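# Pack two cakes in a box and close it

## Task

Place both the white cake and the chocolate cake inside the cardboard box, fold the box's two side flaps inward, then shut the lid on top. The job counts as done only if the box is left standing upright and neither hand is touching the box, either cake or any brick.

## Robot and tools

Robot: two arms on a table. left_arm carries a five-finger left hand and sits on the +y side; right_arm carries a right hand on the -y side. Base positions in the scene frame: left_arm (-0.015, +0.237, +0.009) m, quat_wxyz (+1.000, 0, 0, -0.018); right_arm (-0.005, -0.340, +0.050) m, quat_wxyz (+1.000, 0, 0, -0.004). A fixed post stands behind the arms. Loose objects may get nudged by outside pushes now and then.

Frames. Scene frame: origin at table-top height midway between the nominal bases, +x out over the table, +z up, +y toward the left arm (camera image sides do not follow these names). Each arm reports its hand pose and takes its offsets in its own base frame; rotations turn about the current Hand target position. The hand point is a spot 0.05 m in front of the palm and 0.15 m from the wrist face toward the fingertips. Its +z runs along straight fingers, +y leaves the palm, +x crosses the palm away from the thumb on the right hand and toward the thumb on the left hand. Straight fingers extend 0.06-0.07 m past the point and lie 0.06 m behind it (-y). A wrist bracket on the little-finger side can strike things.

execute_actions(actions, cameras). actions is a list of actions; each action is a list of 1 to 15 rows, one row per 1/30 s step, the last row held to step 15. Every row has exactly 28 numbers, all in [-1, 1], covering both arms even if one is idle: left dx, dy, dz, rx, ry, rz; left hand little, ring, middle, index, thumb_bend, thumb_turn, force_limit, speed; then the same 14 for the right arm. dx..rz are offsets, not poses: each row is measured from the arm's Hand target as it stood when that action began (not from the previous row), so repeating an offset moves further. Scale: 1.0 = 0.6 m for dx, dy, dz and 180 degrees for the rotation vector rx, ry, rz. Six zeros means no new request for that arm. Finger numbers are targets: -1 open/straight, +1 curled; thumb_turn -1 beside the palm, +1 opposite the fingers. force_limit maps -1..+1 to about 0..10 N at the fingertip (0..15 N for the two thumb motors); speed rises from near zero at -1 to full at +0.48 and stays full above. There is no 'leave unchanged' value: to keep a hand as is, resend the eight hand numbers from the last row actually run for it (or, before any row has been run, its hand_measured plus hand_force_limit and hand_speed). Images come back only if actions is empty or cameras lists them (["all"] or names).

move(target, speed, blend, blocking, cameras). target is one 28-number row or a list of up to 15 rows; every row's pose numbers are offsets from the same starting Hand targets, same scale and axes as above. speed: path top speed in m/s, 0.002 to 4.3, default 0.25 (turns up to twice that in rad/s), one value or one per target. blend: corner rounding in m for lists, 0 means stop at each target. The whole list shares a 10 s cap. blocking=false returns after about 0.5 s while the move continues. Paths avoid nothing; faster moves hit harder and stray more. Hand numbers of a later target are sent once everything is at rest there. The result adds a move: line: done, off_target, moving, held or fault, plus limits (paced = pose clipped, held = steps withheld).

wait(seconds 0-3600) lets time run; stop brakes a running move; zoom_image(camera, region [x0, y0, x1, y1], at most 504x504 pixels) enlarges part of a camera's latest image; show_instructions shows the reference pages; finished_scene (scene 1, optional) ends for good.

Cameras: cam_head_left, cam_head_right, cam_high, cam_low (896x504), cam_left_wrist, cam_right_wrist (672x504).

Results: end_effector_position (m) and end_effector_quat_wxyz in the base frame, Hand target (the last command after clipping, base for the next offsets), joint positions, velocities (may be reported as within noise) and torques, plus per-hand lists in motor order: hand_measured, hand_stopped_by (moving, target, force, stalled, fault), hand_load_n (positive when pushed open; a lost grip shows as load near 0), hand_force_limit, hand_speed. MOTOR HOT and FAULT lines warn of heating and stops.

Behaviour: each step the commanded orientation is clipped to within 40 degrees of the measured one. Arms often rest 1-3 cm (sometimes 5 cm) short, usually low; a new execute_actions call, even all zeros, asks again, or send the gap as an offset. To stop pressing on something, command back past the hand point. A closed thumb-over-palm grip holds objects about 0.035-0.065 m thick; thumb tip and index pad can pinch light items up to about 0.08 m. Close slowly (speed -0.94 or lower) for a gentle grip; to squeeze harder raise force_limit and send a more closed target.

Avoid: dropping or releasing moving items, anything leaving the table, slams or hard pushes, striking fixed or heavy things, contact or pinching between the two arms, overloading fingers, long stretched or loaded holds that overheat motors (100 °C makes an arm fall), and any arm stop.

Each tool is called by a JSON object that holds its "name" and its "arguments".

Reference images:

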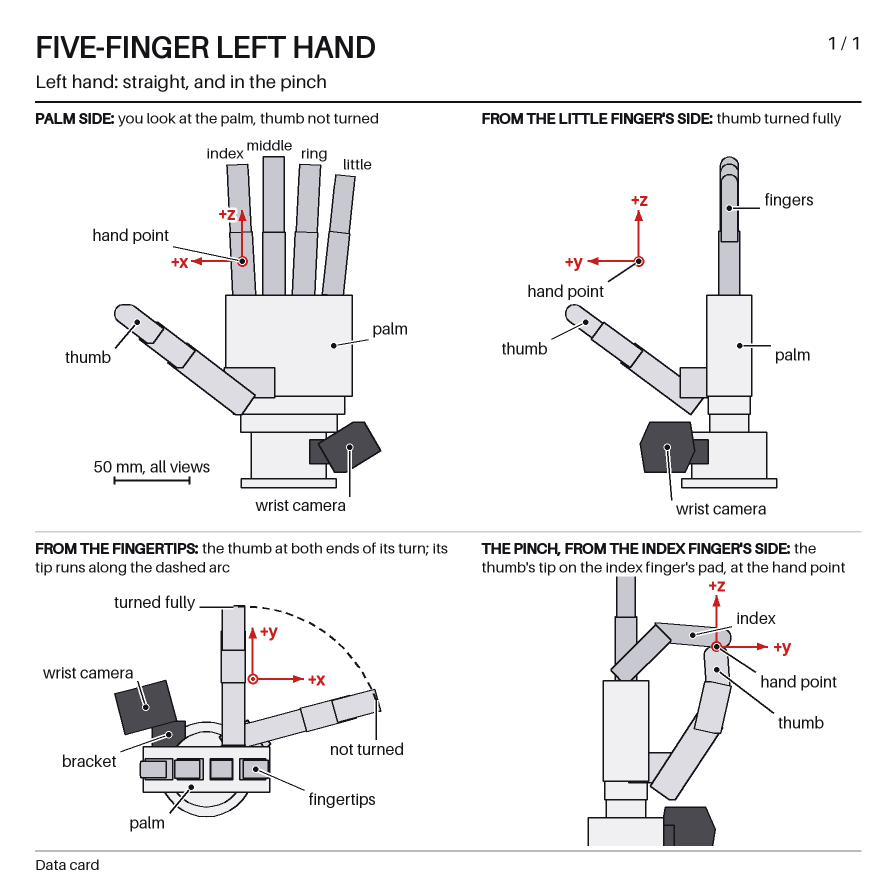

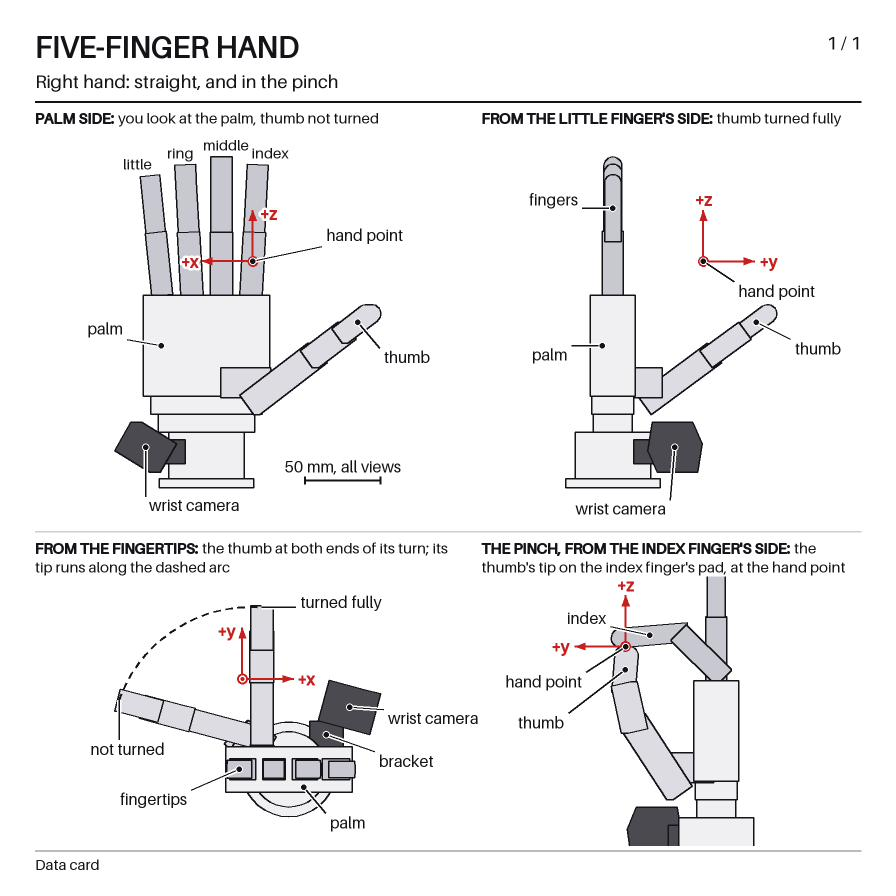

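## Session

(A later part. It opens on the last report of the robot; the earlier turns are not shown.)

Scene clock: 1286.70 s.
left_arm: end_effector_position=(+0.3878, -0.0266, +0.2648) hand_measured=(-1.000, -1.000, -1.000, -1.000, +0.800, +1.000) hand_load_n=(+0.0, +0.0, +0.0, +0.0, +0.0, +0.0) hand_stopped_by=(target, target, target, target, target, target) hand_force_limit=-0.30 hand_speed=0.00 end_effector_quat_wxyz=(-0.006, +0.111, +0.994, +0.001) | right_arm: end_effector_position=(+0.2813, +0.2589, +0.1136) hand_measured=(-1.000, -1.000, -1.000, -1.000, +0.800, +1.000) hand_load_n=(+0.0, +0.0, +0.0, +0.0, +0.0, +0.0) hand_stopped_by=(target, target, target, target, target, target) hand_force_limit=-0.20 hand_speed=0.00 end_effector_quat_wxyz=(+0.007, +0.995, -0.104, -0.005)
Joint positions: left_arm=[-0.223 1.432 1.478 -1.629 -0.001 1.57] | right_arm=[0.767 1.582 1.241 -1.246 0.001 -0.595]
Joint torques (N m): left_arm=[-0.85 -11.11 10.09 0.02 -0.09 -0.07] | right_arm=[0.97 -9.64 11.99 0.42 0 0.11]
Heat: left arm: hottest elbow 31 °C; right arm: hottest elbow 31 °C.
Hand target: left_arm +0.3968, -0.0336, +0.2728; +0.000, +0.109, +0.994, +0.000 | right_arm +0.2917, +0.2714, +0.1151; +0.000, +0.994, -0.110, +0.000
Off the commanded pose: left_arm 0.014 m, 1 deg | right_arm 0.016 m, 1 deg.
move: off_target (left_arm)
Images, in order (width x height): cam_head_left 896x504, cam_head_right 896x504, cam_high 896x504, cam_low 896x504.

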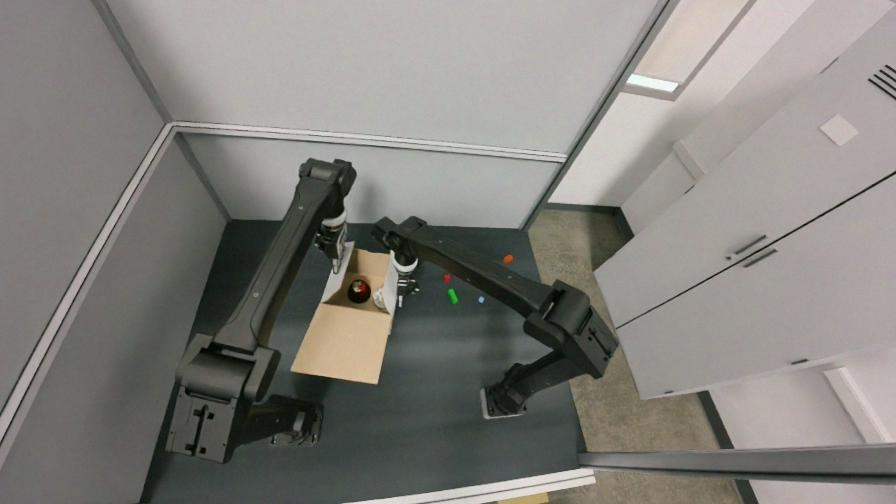

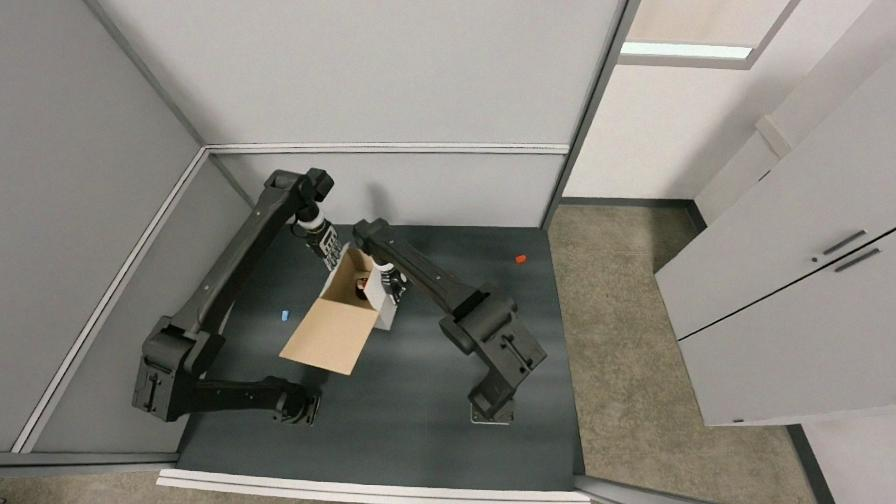

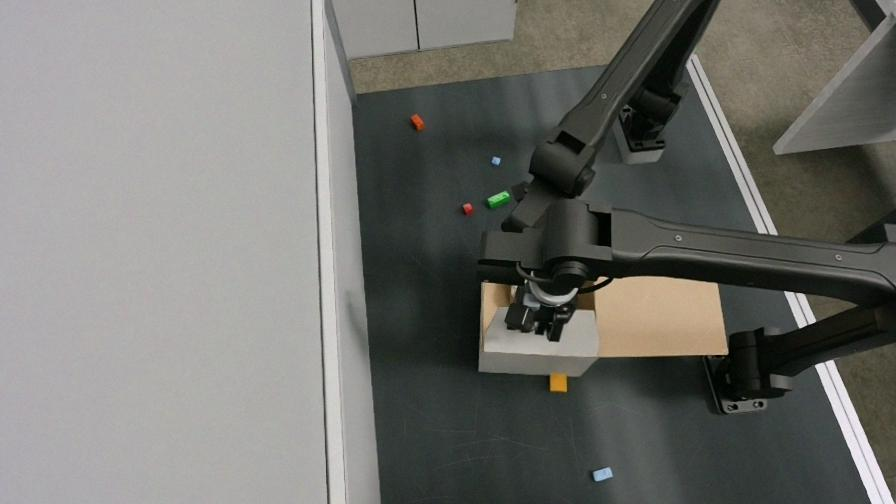

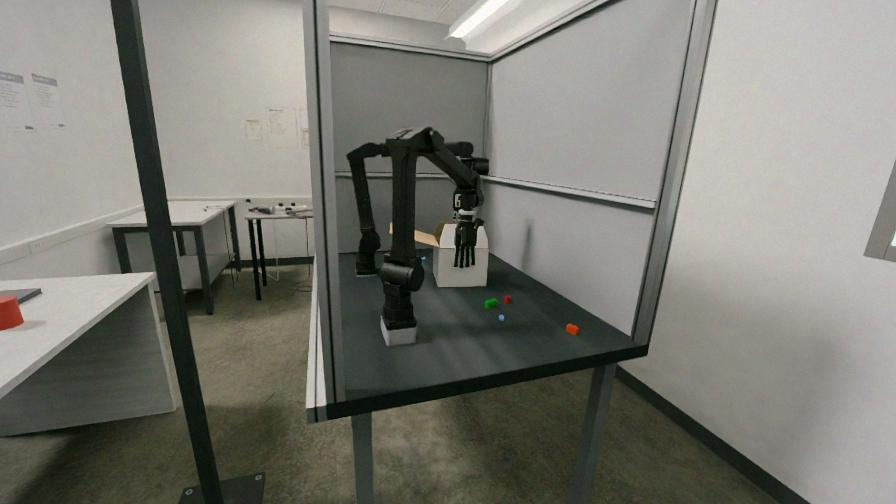

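{"name": "move", "arguments": {"target": [[0.0,-0.045,-0.04,0,0,0,-1,-1,-1,-1,0.8,1,-0.3,0, 0,0.0,0,0,0,0,-1,-1,-1,-1,0.8,1,-0.2,0],[0.0,-0.045,-0.088,0,0,0,-1,-1,-1,-1,0.8,1,-0.3,0, 0,0.0,0,0,0,0,-1,-1,-1,-1,0.8,1,-0.2,0]], "speed": 0.06, "blend": 0.01, "cameras": ["cam_head_left","cam_head_right","cam_low","cam_high"]}}

{"name": "zoom_image", "arguments": {"camera": "cam_head_left", "region": [240, 200, 460, 400]}}

{"name": "zoom_image", "arguments": {"camera": "cam_low", "region": [380, 140, 600, 340]}}

{"name": "zoom_image", "arguments": {"camera": "cam_high", "region": [440, 160, 760, 480]}}

Scene clock: 1307.97 s.
left_arm: end_effector_position=(+0.3959, -0.0549, +0.2299) hand_measured=(-1.000, -1.000, -1.000, -1.000, +0.800, +1.000) hand_load_n=(-0.5, +0.0, +0.0, +0.0, +0.0, +0.0) hand_stopped_by=(target, target, target, target, target, target) hand_force_limit=-0.30 hand_speed=0.00 end_effector_quat_wxyz=(+0.006, +0.110, +0.994, -0.001) | right_arm: end_effector_position=(+0.2813, +0.2589, +0.1136) hand_measured=(-1.000, -1.000, -1.000, -1.000, +0.800, +1.000) hand_load_n=(+0.0, +0.0, +0.0, +0.0, +0.0, +0.0) hand_stopped_by=(target, target, target, target, target, target) hand_force_limit=-0.20 hand_speed=0.00 end_effector_quat_wxyz=(+0.007, +0.995, -0.104, -0.005)
Joint positions: left_arm=[-0.283 1.454 1.411 -1.516 -0.001 1.508] | right_arm=[0.767 1.582 1.241 -1.246 0.001 -0.595]
Joint torques (N m): left_arm=[-0.62 -11.75 6.65 0.79 -0.05 -0.07] | right_arm=[1.14 -9.7 11.95 0.35 0 0.1]
Heat: left arm: hottest elbow 31 °C; right arm: hottest elbow 30 °C.
Hand target: left_arm +0.3968, -0.0606, +0.2200; +0.000, +0.109, +0.994, +0.000 | right_arm +0.2917, +0.2714, +0.1151; +0.000, +0.994, -0.110, +0.000
Off the commanded pose: left_arm 0.011 m, 1 deg | right_arm 0.016 m, 1 deg.
move: off_target (left_arm)
Images, in order (width x height): cam_head_left 896x504, cam_head_right 896x504, cam_high 896x504, cam_low 896x504.

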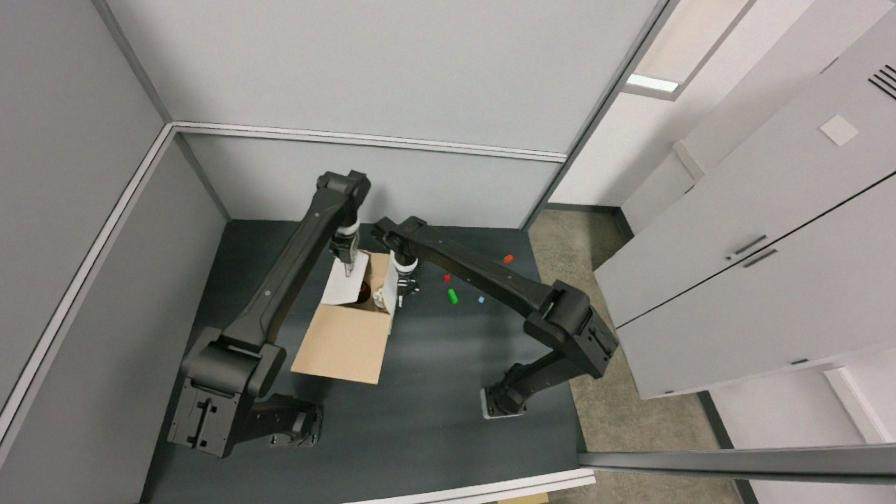

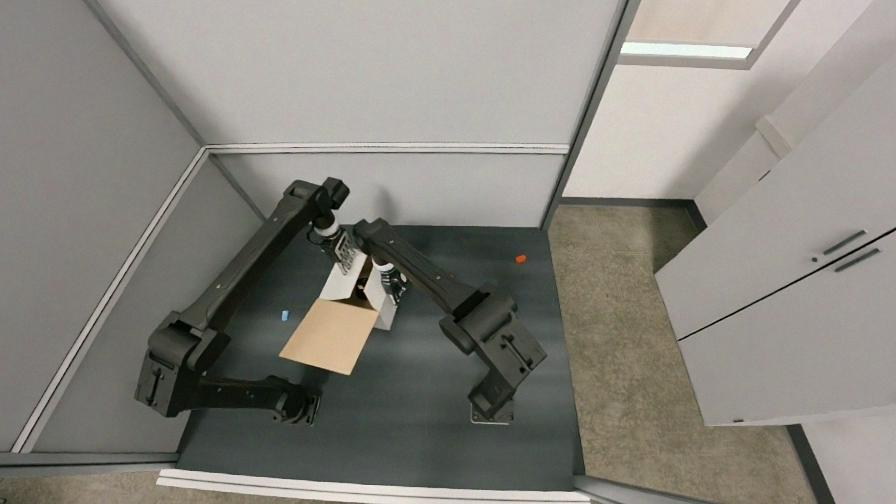

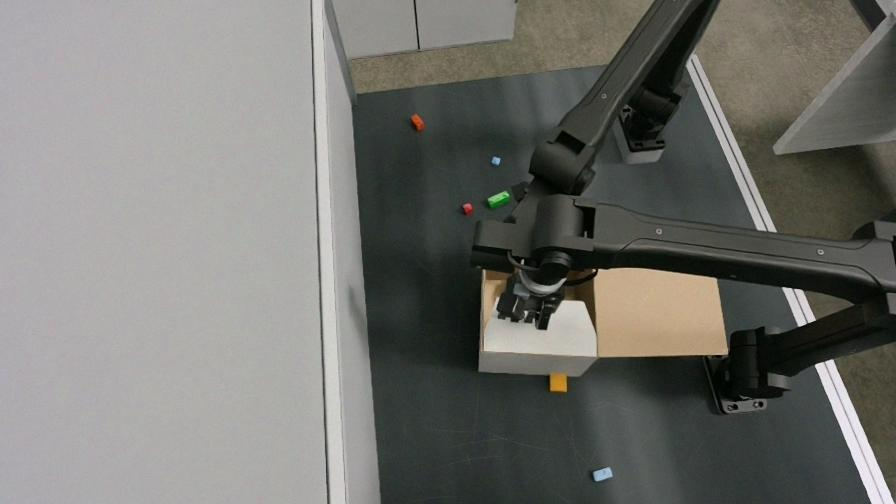

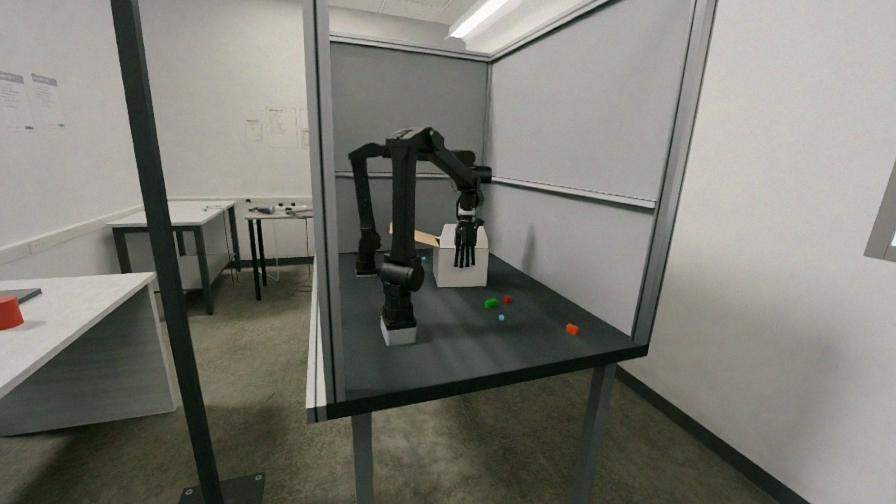

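Scaled by 2.291.

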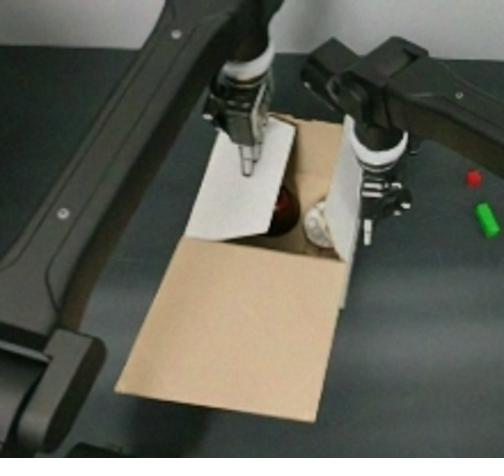

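Scaled by 2.291.

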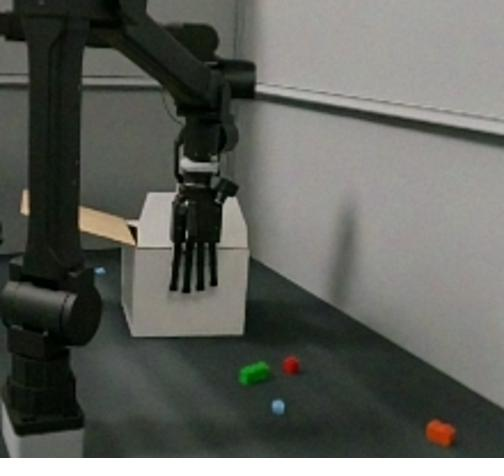

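Scaled by 1.575.

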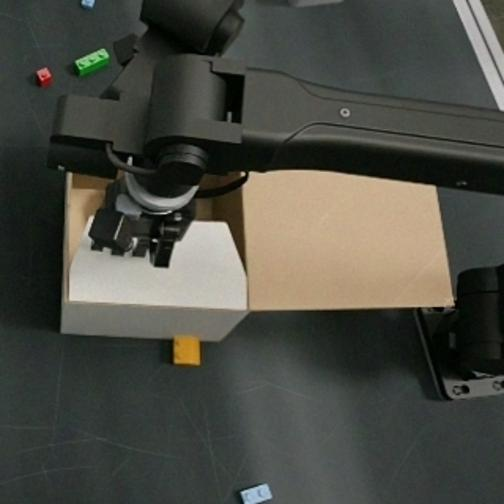

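{"name": "move", "arguments": {"target": [0.0,0.01,-0.03,0,0,0,-1,-1,-1,-1,0.8,1,-0.3,0, 0,0.0,0,0,0,0,-1,-1,-1,-1,0.8,1,-0.2,0], "speed": 0.05, "cameras": ["cam_head_left"]}}

{"name": "zoom_image", "arguments": {"camera": "cam_head_left", "region": [240, 200, 460, 400]}}

Scene clock: 1319.83 s.
left_arm: end_effector_position=(+0.3949, -0.0547, +0.2124) hand_measured=(-1.000, -1.000, -1.000, -1.000, +0.800, +1.000) hand_load_n=(+0.0, +0.0, +0.0, +0.0, +0.0, +0.0) hand_stopped_by=(target, target, target, target, target, target) hand_force_limit=-0.30 hand_speed=0.00 end_effector_quat_wxyz=(+0.007, +0.110, +0.994, -0.001) | right_arm: end_effector_position=(+0.2813, +0.2589, +0.1136) hand_measured=(-1.000, -1.000, -1.000, -1.000, +0.800, +1.000) hand_load_n=(+0.0, +0.0, +0.0, +0.0, +0.0, +0.0) hand_stopped_by=(target, target, target, target, target, target) hand_force_limit=-0.20 hand_speed=0.00 end_effector_quat_wxyz=(+0.007, +0.995, -0.104, -0.005)
Joint positions: left_arm=[-0.283 1.454 1.366 -1.469 -0.001 1.508] | right_arm=[0.767 1.582 1.241 -1.246 0.001 -0.595]
Joint torques (N m): left_arm=[0.03 -11.52 6.39 0.84 -0.05 0.07] | right_arm=[0.97 -9.7 11.96 0.38 0 0.1]
Heat: left arm: hottest elbow 30 °C; right arm: hottest elbow 30 °C.
Hand target: left_arm +0.3968, -0.0546, +0.2021; +0.000, +0.109, +0.994, +0.000 | right_arm +0.2917, +0.2714, +0.1151; +0.000, +0.994, -0.110, +0.000
Off the commanded pose: left_arm 0.011 m, 1 deg | right_arm 0.016 m, 1 deg.
move: off_target (left_arm)

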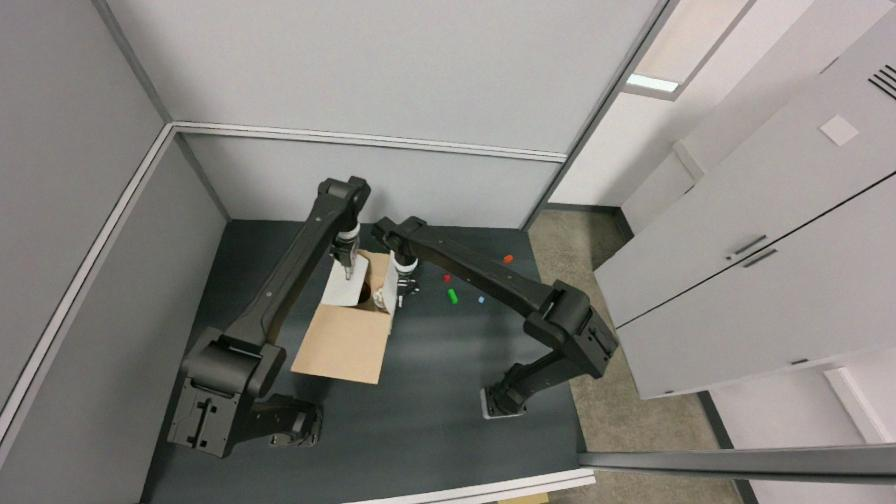

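Scaled by 2.291.

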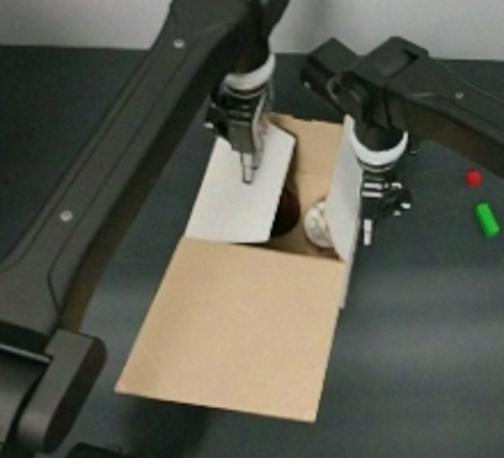

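{"name": "move", "arguments": {"target": [[0.0,0.0,0.13,0,0,0,-1,-1,-1,-1,0.8,1,-0.3,0, 0,-0.035,0,0,0,0,-1,-1,-1,-1,0.8,1,-0.2,0],[0.0,0.18,0.13,0,0,0,-1,-1,-1,-1,0.8,1,-0.3,0, 0,-0.035,0.1,0,0,0,-1,-1,-1,-1,0.8,1,-0.2,0],[0.0,0.18,-0.08,0,0,0,-1,-1,-1,-1,0.8,1,-0.3,0, 0,-0.035,0.18,0,0,0,-1,-1,-1,-1,0.8,1,-0.2,0]], "speed": 0.12, "blend": 0.015, "cameras": ["cam_head_left","cam_head_right","cam_low","cam_high"]}}

{"name": "zoom_image", "arguments": {"camera": "cam_head_left", "region": [240, 200, 460, 400]}}

{"name": "zoom_image", "arguments": {"camera": "cam_low", "region": [380, 140, 600, 340]}}

{"name": "zoom_image", "arguments": {"camera": "cam_high", "region": [440, 160, 760, 480]}}

Scene clock: 1333.93 s.
left_arm: end_effector_position=(+0.3951, +0.0507, +0.1619) hand_measured=(-1.000, -1.000, -1.000, -1.000, +0.800, +1.000) hand_load_n=(+0.0, +0.0, +0.0, +0.0, +0.0, +0.0) hand_stopped_by=(target, target, target, target, target, target) hand_force_limit=-0.30 hand_speed=0.00 end_effector_quat_wxyz=(+0.004, +0.106, +0.994, +0.001) | right_arm: end_effector_position=(+0.2838, +0.2471, +0.2059) hand_measured=(-1.000, -1.000, -1.000, -1.000, +0.800, +1.000) hand_load_n=(+0.0, +0.0, +0.0, +0.0, +0.0, +0.0) hand_stopped_by=(target, target, target, target, target, target) hand_force_limit=-0.20 hand_speed=0.00 end_effector_quat_wxyz=(+0.015, +0.993, -0.113, -0.012)
Joint positions: left_arm=[-0.035 1.436 1.212 -1.339 -0.001 1.749] | right_arm=[0.741 1.528 1.422 -1.502 0.001 -0.602]
Joint torques (N m): left_arm=[1.14 -10.87 6.56 0.88 -0.09 0.17] | right_arm=[0.21 -11.69 12.44 -0.46 0 -0.15]
Heat: left arm: hottest elbow 30 °C; right arm: hottest elbow 30 °C.
Hand target: left_arm +0.3969, +0.0535, +0.1542; +0.000, +0.109, +0.994, +0.000 | right_arm +0.2918, +0.2504, +0.2231; +0.000, +0.994, -0.110, +0.001
Off the commanded pose: left_arm 0.008 m, 1 deg | right_arm 0.019 m, 2 deg.
move: off_target (right_arm)
Images, in order (width x height): cam_head_left 896x504, cam_head_right 896x504, cam_high 896x504, cam_low 896x504.

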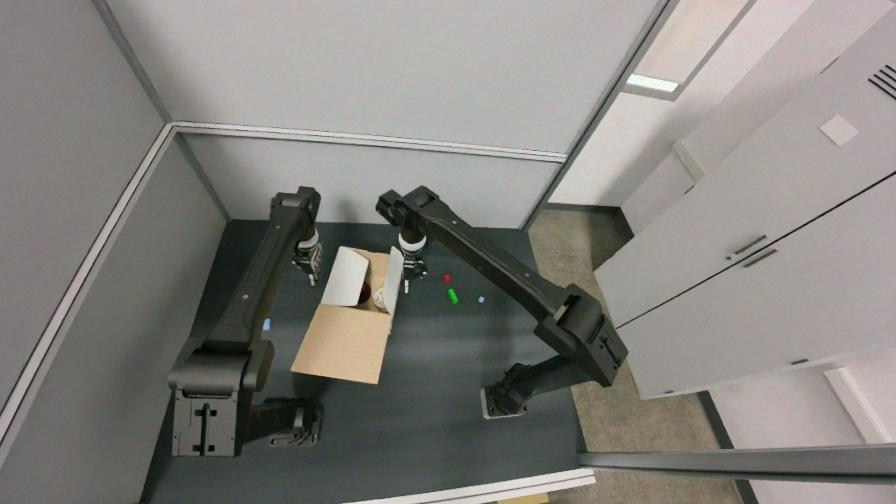

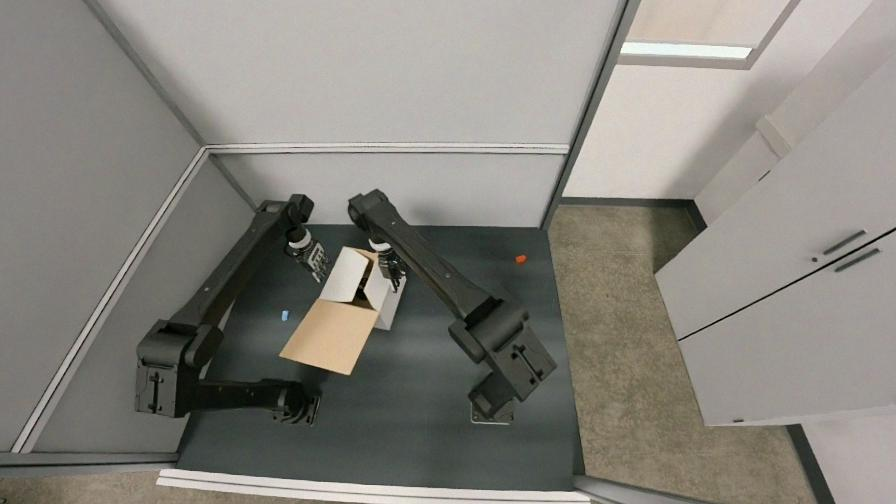

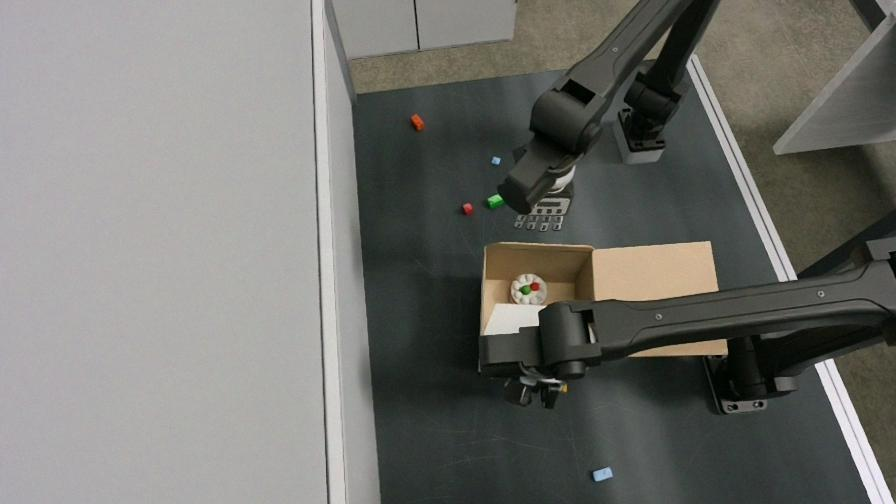

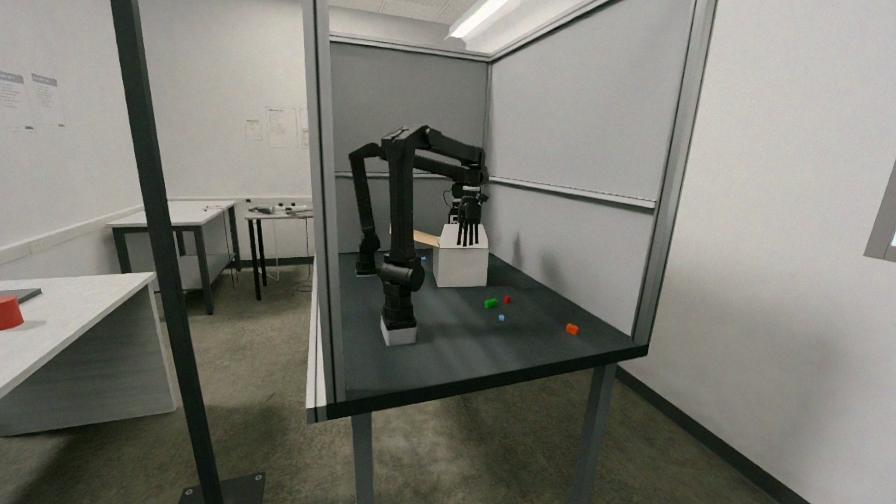

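Scaled by 2.291.

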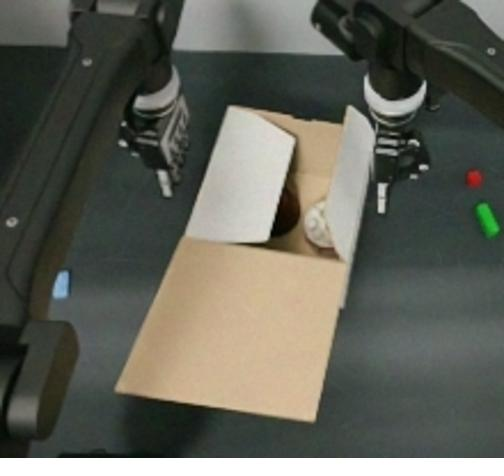

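Scaled by 2.291.

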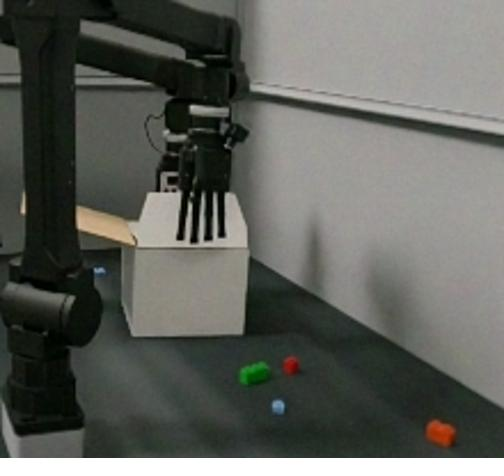

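Scaled by 1.575.

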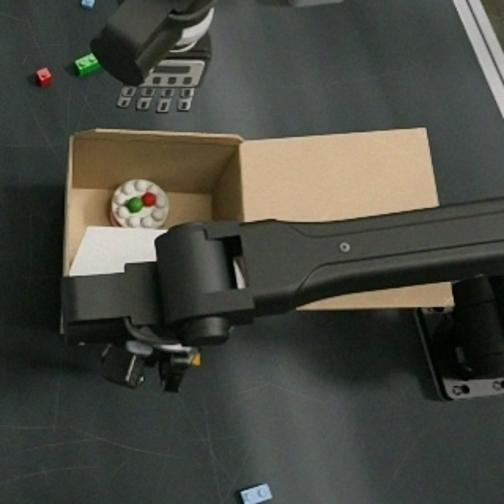

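{"name": "move", "arguments": {"target": [[0.0,-0.035,0,0,0,0,-1,-1,-1,-1,0.8,1,-0.3,0, 0,0,0.02,0,0,0,-1,-1,-1,-1,0.8,1,-0.2,0],[0.0,-0.035,0,0,0,0,-1,-1,-1,-1,0.8,1,-0.3,0, 0,0.12,0.02,0,0,0,-1,-1,-1,-1,0.8,1,-0.2,0]], "speed": 0.08, "cameras": ["cam_head_left","cam_head_right","cam_low","cam_high"]}}

{"name": "zoom_image", "arguments": {"camera": "cam_head_left", "region": [240, 200, 460, 400]}}

{"name": "zoom_image", "arguments": {"camera": "cam_low", "region": [380, 140, 600, 340]}}

{"name": "zoom_image", "arguments": {"camera": "cam_high", "region": [440, 160, 760, 480]}}

Scene clock: 1343.87 s.
left_arm: end_effector_position=(+0.3950, +0.0355, +0.1618) hand_measured=(-1.000, -1.000, -1.000, -1.000, +0.800, +1.000) hand_load_n=(+0.0, +0.0, +0.0, +0.0, +0.0, +0.0) hand_stopped_by=(target, target, target, target, target, target) hand_force_limit=-0.30 hand_speed=0.00 end_effector_quat_wxyz=(+0.004, +0.112, +0.994, +0.000) | right_arm: end_effector_position=(+0.2869, +0.3124, +0.2314) hand_measured=(-1.000, -1.000, -1.000, -1.000, +0.800, +1.000) hand_load_n=(+0.0, +0.0, +0.0, +0.0, +0.0, +0.0) hand_stopped_by=(target, target, target, target, target, target) hand_force_limit=-0.20 hand_speed=0.00 end_effector_quat_wxyz=(+0.002, +0.994, -0.105, -0.001)
Joint positions: left_arm=[-0.072 1.436 1.212 -1.339 0 1.724] | right_arm=[0.837 1.626 1.612 -1.56 0.001 -0.523]
Joint torques (N m): left_arm=[-0.44 -11.11 6.78 0.62 -0.11 -0.05] | right_arm=[1.14 -10.7 12.75 -0.31 0.02 0.1]
Heat: left arm: hottest elbow 29 °C; right arm: hottest elbow 31 °C.
Hand target: left_arm +0.3969, +0.0325, +0.1542; +0.000, +0.109, +0.994, +0.000 | right_arm +0.2918, +0.3224, +0.2352; +0.000, +0.994, -0.110, +0.000
Off the commanded pose: left_arm 0.008 m, 1 deg | right_arm 0.012 m, 1 deg.
move: off_target (right_arm)
Images, in order (width x height): cam_head_left 896x504, cam_head_right 896x504, cam_high 896x504, cam_low 896x504.

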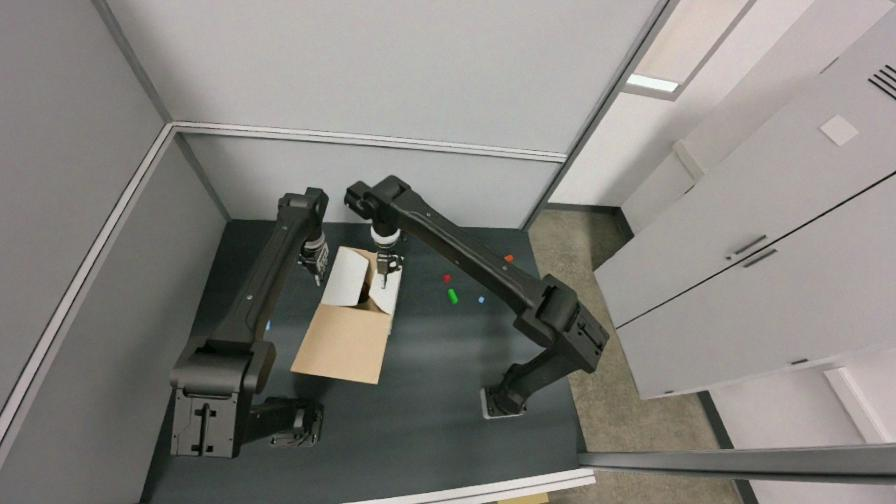

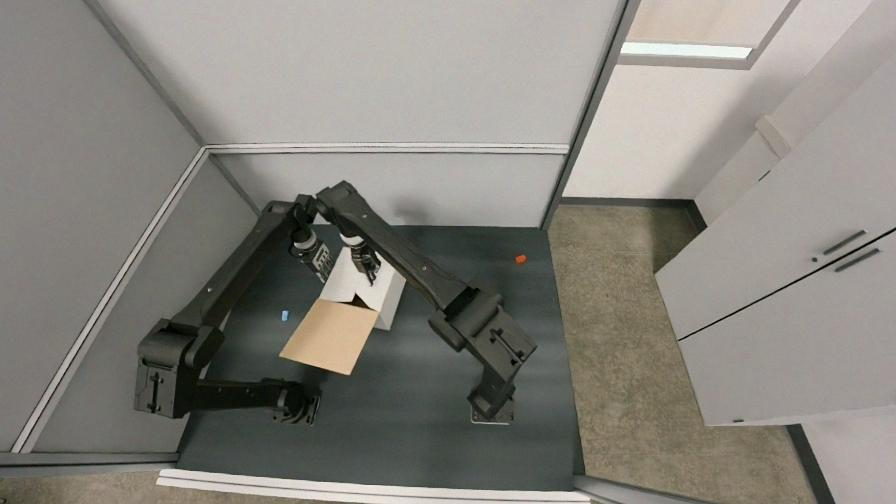

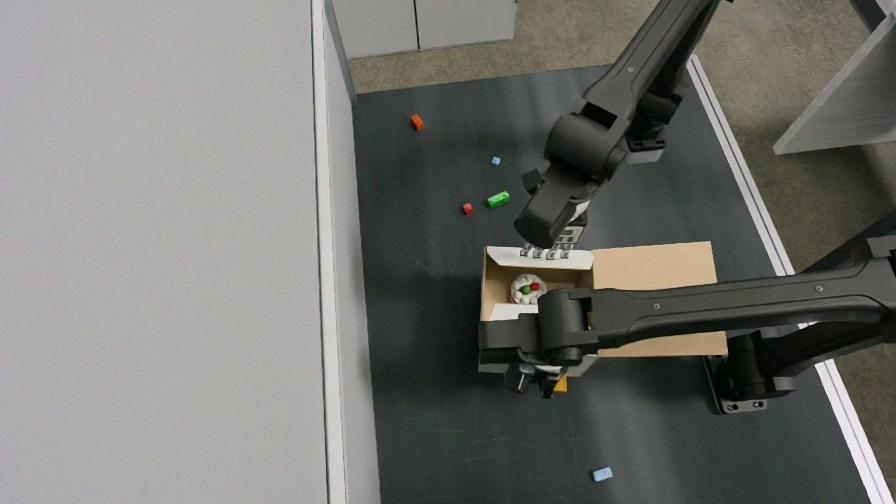

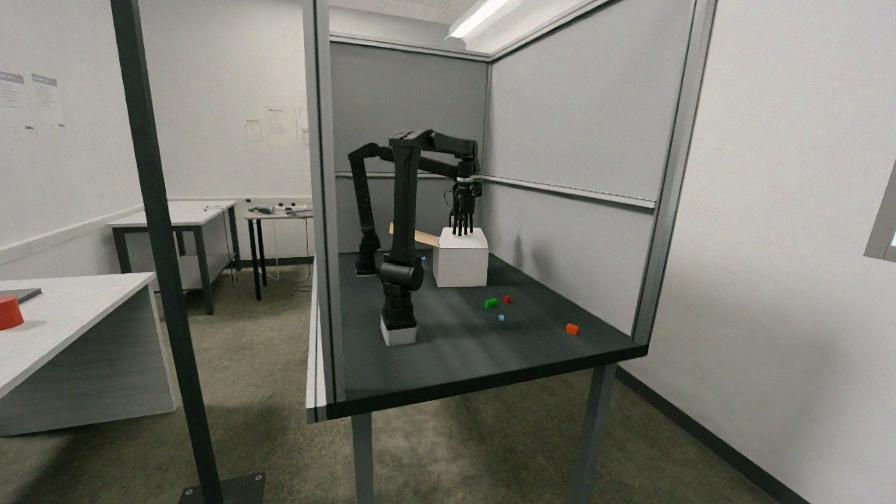

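Scaled by 2.291.

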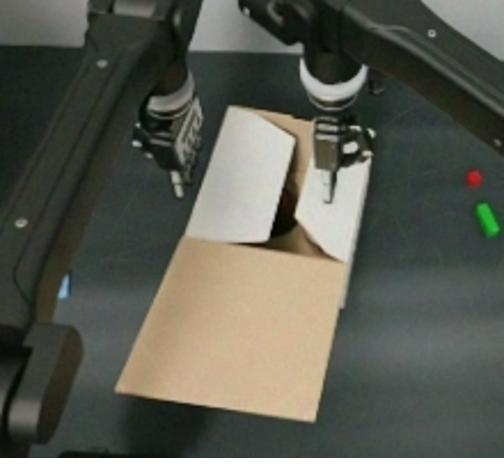

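Scaled by 2.291.

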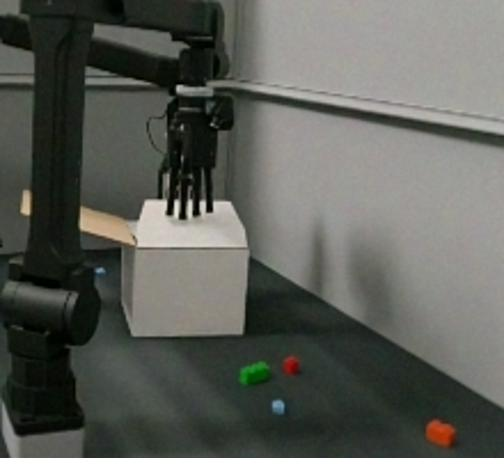

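Scaled by 1.575.

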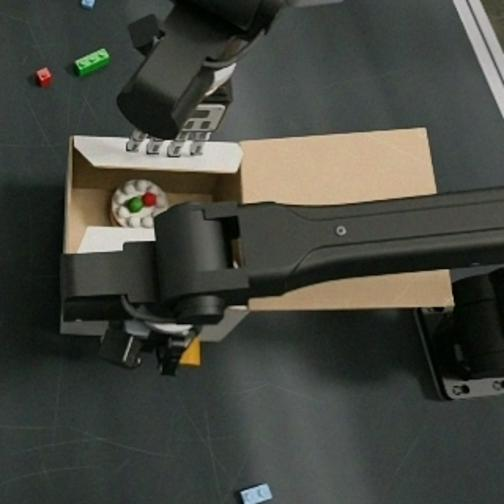

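{"name": "move", "arguments": {"target": [[0.0,0,0,0,0,0,-1,-1,-1,-1,0.8,1,-0.3,0, 0,0.05,-0.04,0,0,0,-1,-1,-1,-1,0.8,1,-0.2,0],[0.0,0,0,0,0,0,-1,-1,-1,-1,0.8,1,-0.3,0, 0,0.045,-0.105,0,0,0,-1,-1,-1,-1,0.8,1,-0.2,0]], "speed": 0.06, "blend": 0.01, "cameras": ["cam_head_left","cam_head_right","cam_low","cam_high"]}}

{"name": "zoom_image", "arguments": {"camera": "cam_head_left", "region": [240, 200, 460, 400]}}

{"name": "zoom_image", "arguments": {"camera": "cam_low", "region": [380, 140, 600, 340]}}

{"name": "zoom_image", "arguments": {"camera": "cam_high", "region": [440, 160, 760, 480]}}

Scene clock: 1356.90 s.
left_arm: end_effector_position=(+0.3950, +0.0355, +0.1618) hand_measured=(-1.000, -1.000, -1.000, -1.000, +0.800, +1.000) hand_load_n=(+0.0, +0.0, +0.0, +0.0, +0.0, +0.0) hand_stopped_by=(target, target, target, target, target, target) hand_force_limit=-0.30 hand_speed=0.00 end_effector_quat_wxyz=(+0.004, +0.112, +0.994, +0.000) | right_arm: end_effector_position=(+0.2912, +0.3450, +0.1858) hand_measured=(-1.000, -1.000, -1.000, -1.000, +0.800, +1.000) hand_load_n=(+0.0, +0.0, +0.0, +0.0, +0.0, +0.5) hand_stopped_by=(target, target, target, target, target, target) hand_force_limit=-0.20 hand_speed=0.00 end_effector_quat_wxyz=(-0.007, +0.994, -0.106, +0.005)
Joint positions: left_arm=[-0.072 1.436 1.212 -1.339 0 1.724] | right_arm=[0.873 1.691 1.578 -1.44 0.001 -0.486]
Joint torques (N m): left_arm=[-0.15 -10.93 6.75 0.81 -0.08 -0.08] | right_arm=[1.2 -11.69 8.9 0.83 -0.01 0.09]
Heat: left arm: hottest elbow 29 °C; right arm: hottest elbow 31 °C.
Hand target: left_arm +0.3969, +0.0325, +0.1542; +0.000, +0.109, +0.994, +0.000 | right_arm +0.2917, +0.3495, +0.1721; +0.000, +0.994, -0.110, +0.000
Off the commanded pose: left_arm 0.008 m, 1 deg | right_arm 0.014 m, 1 deg.
move: off_target (right_arm)
Images, in order (width x height): cam_head_left 896x504, cam_head_right 896x504, cam_high 896x504, cam_low 896x504.

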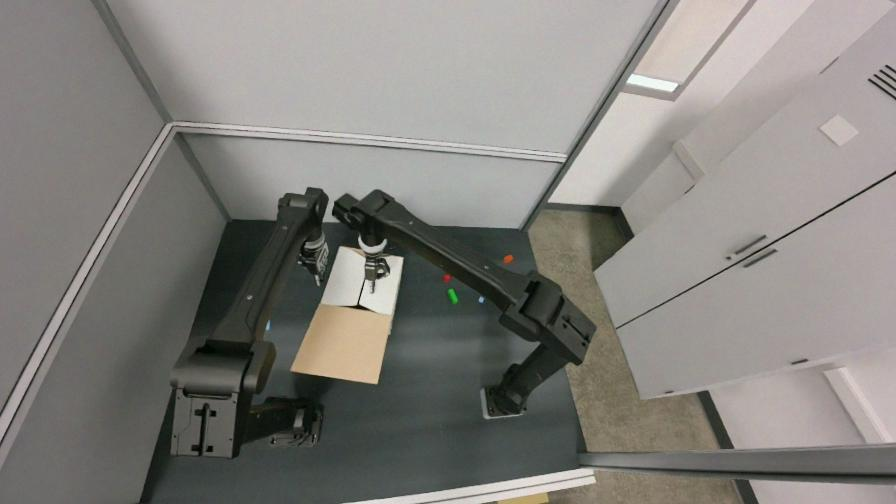

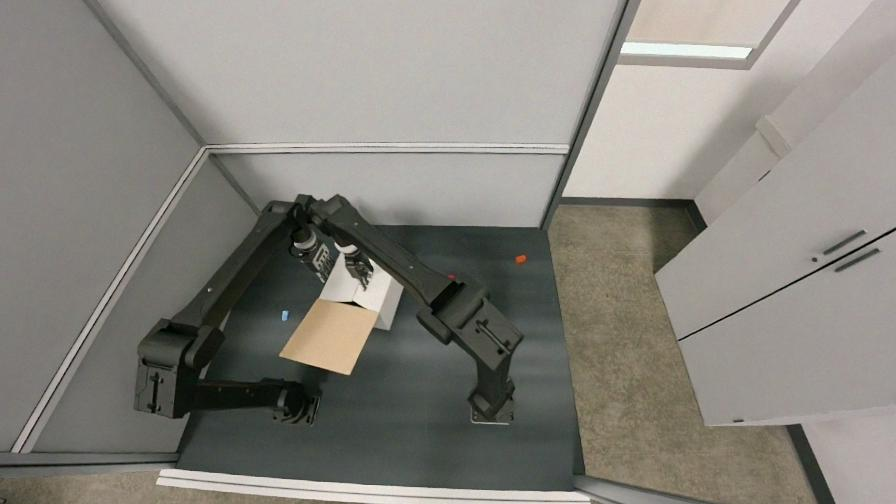

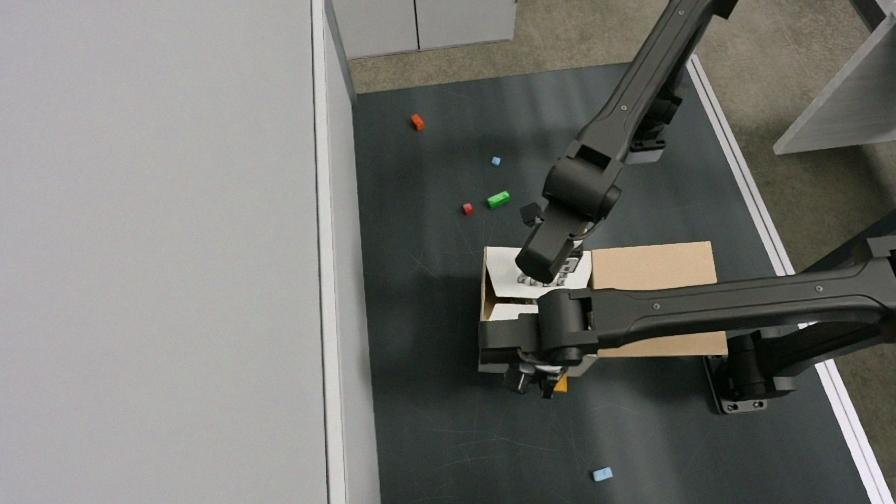

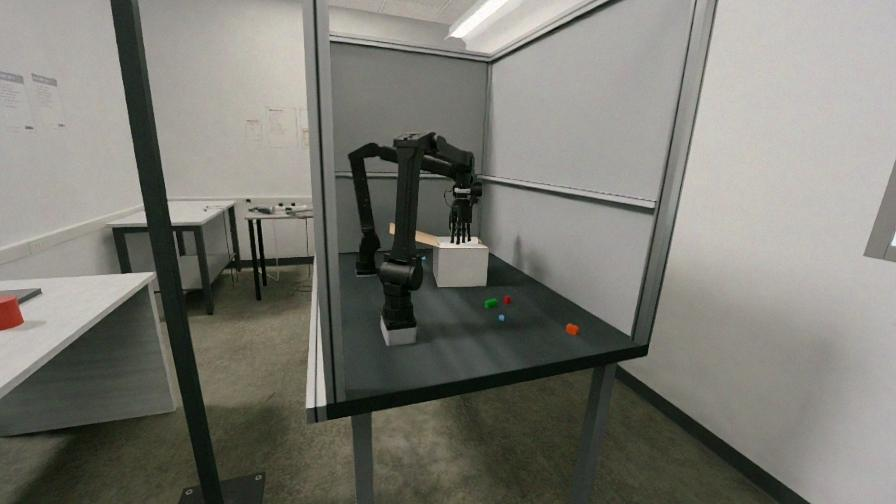

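Scaled by 2.291.

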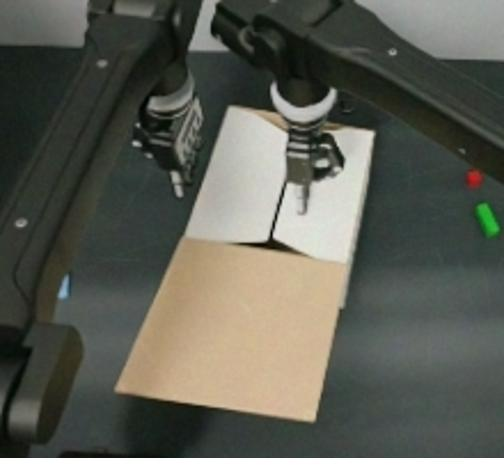

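Scaled by 2.291.

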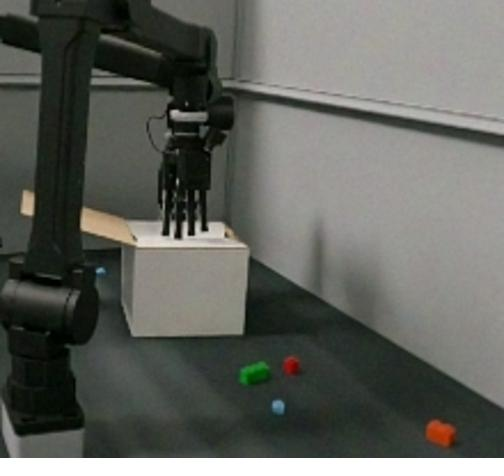

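Scaled by 1.575.

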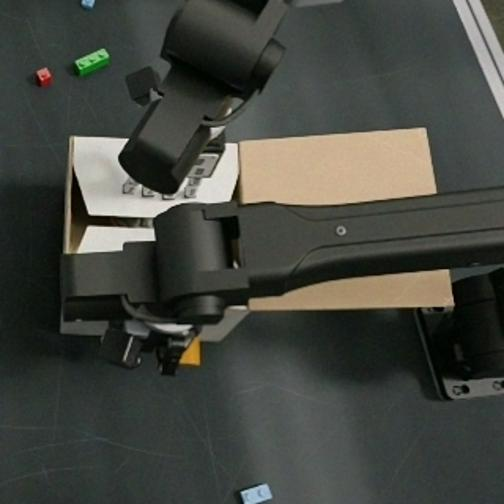

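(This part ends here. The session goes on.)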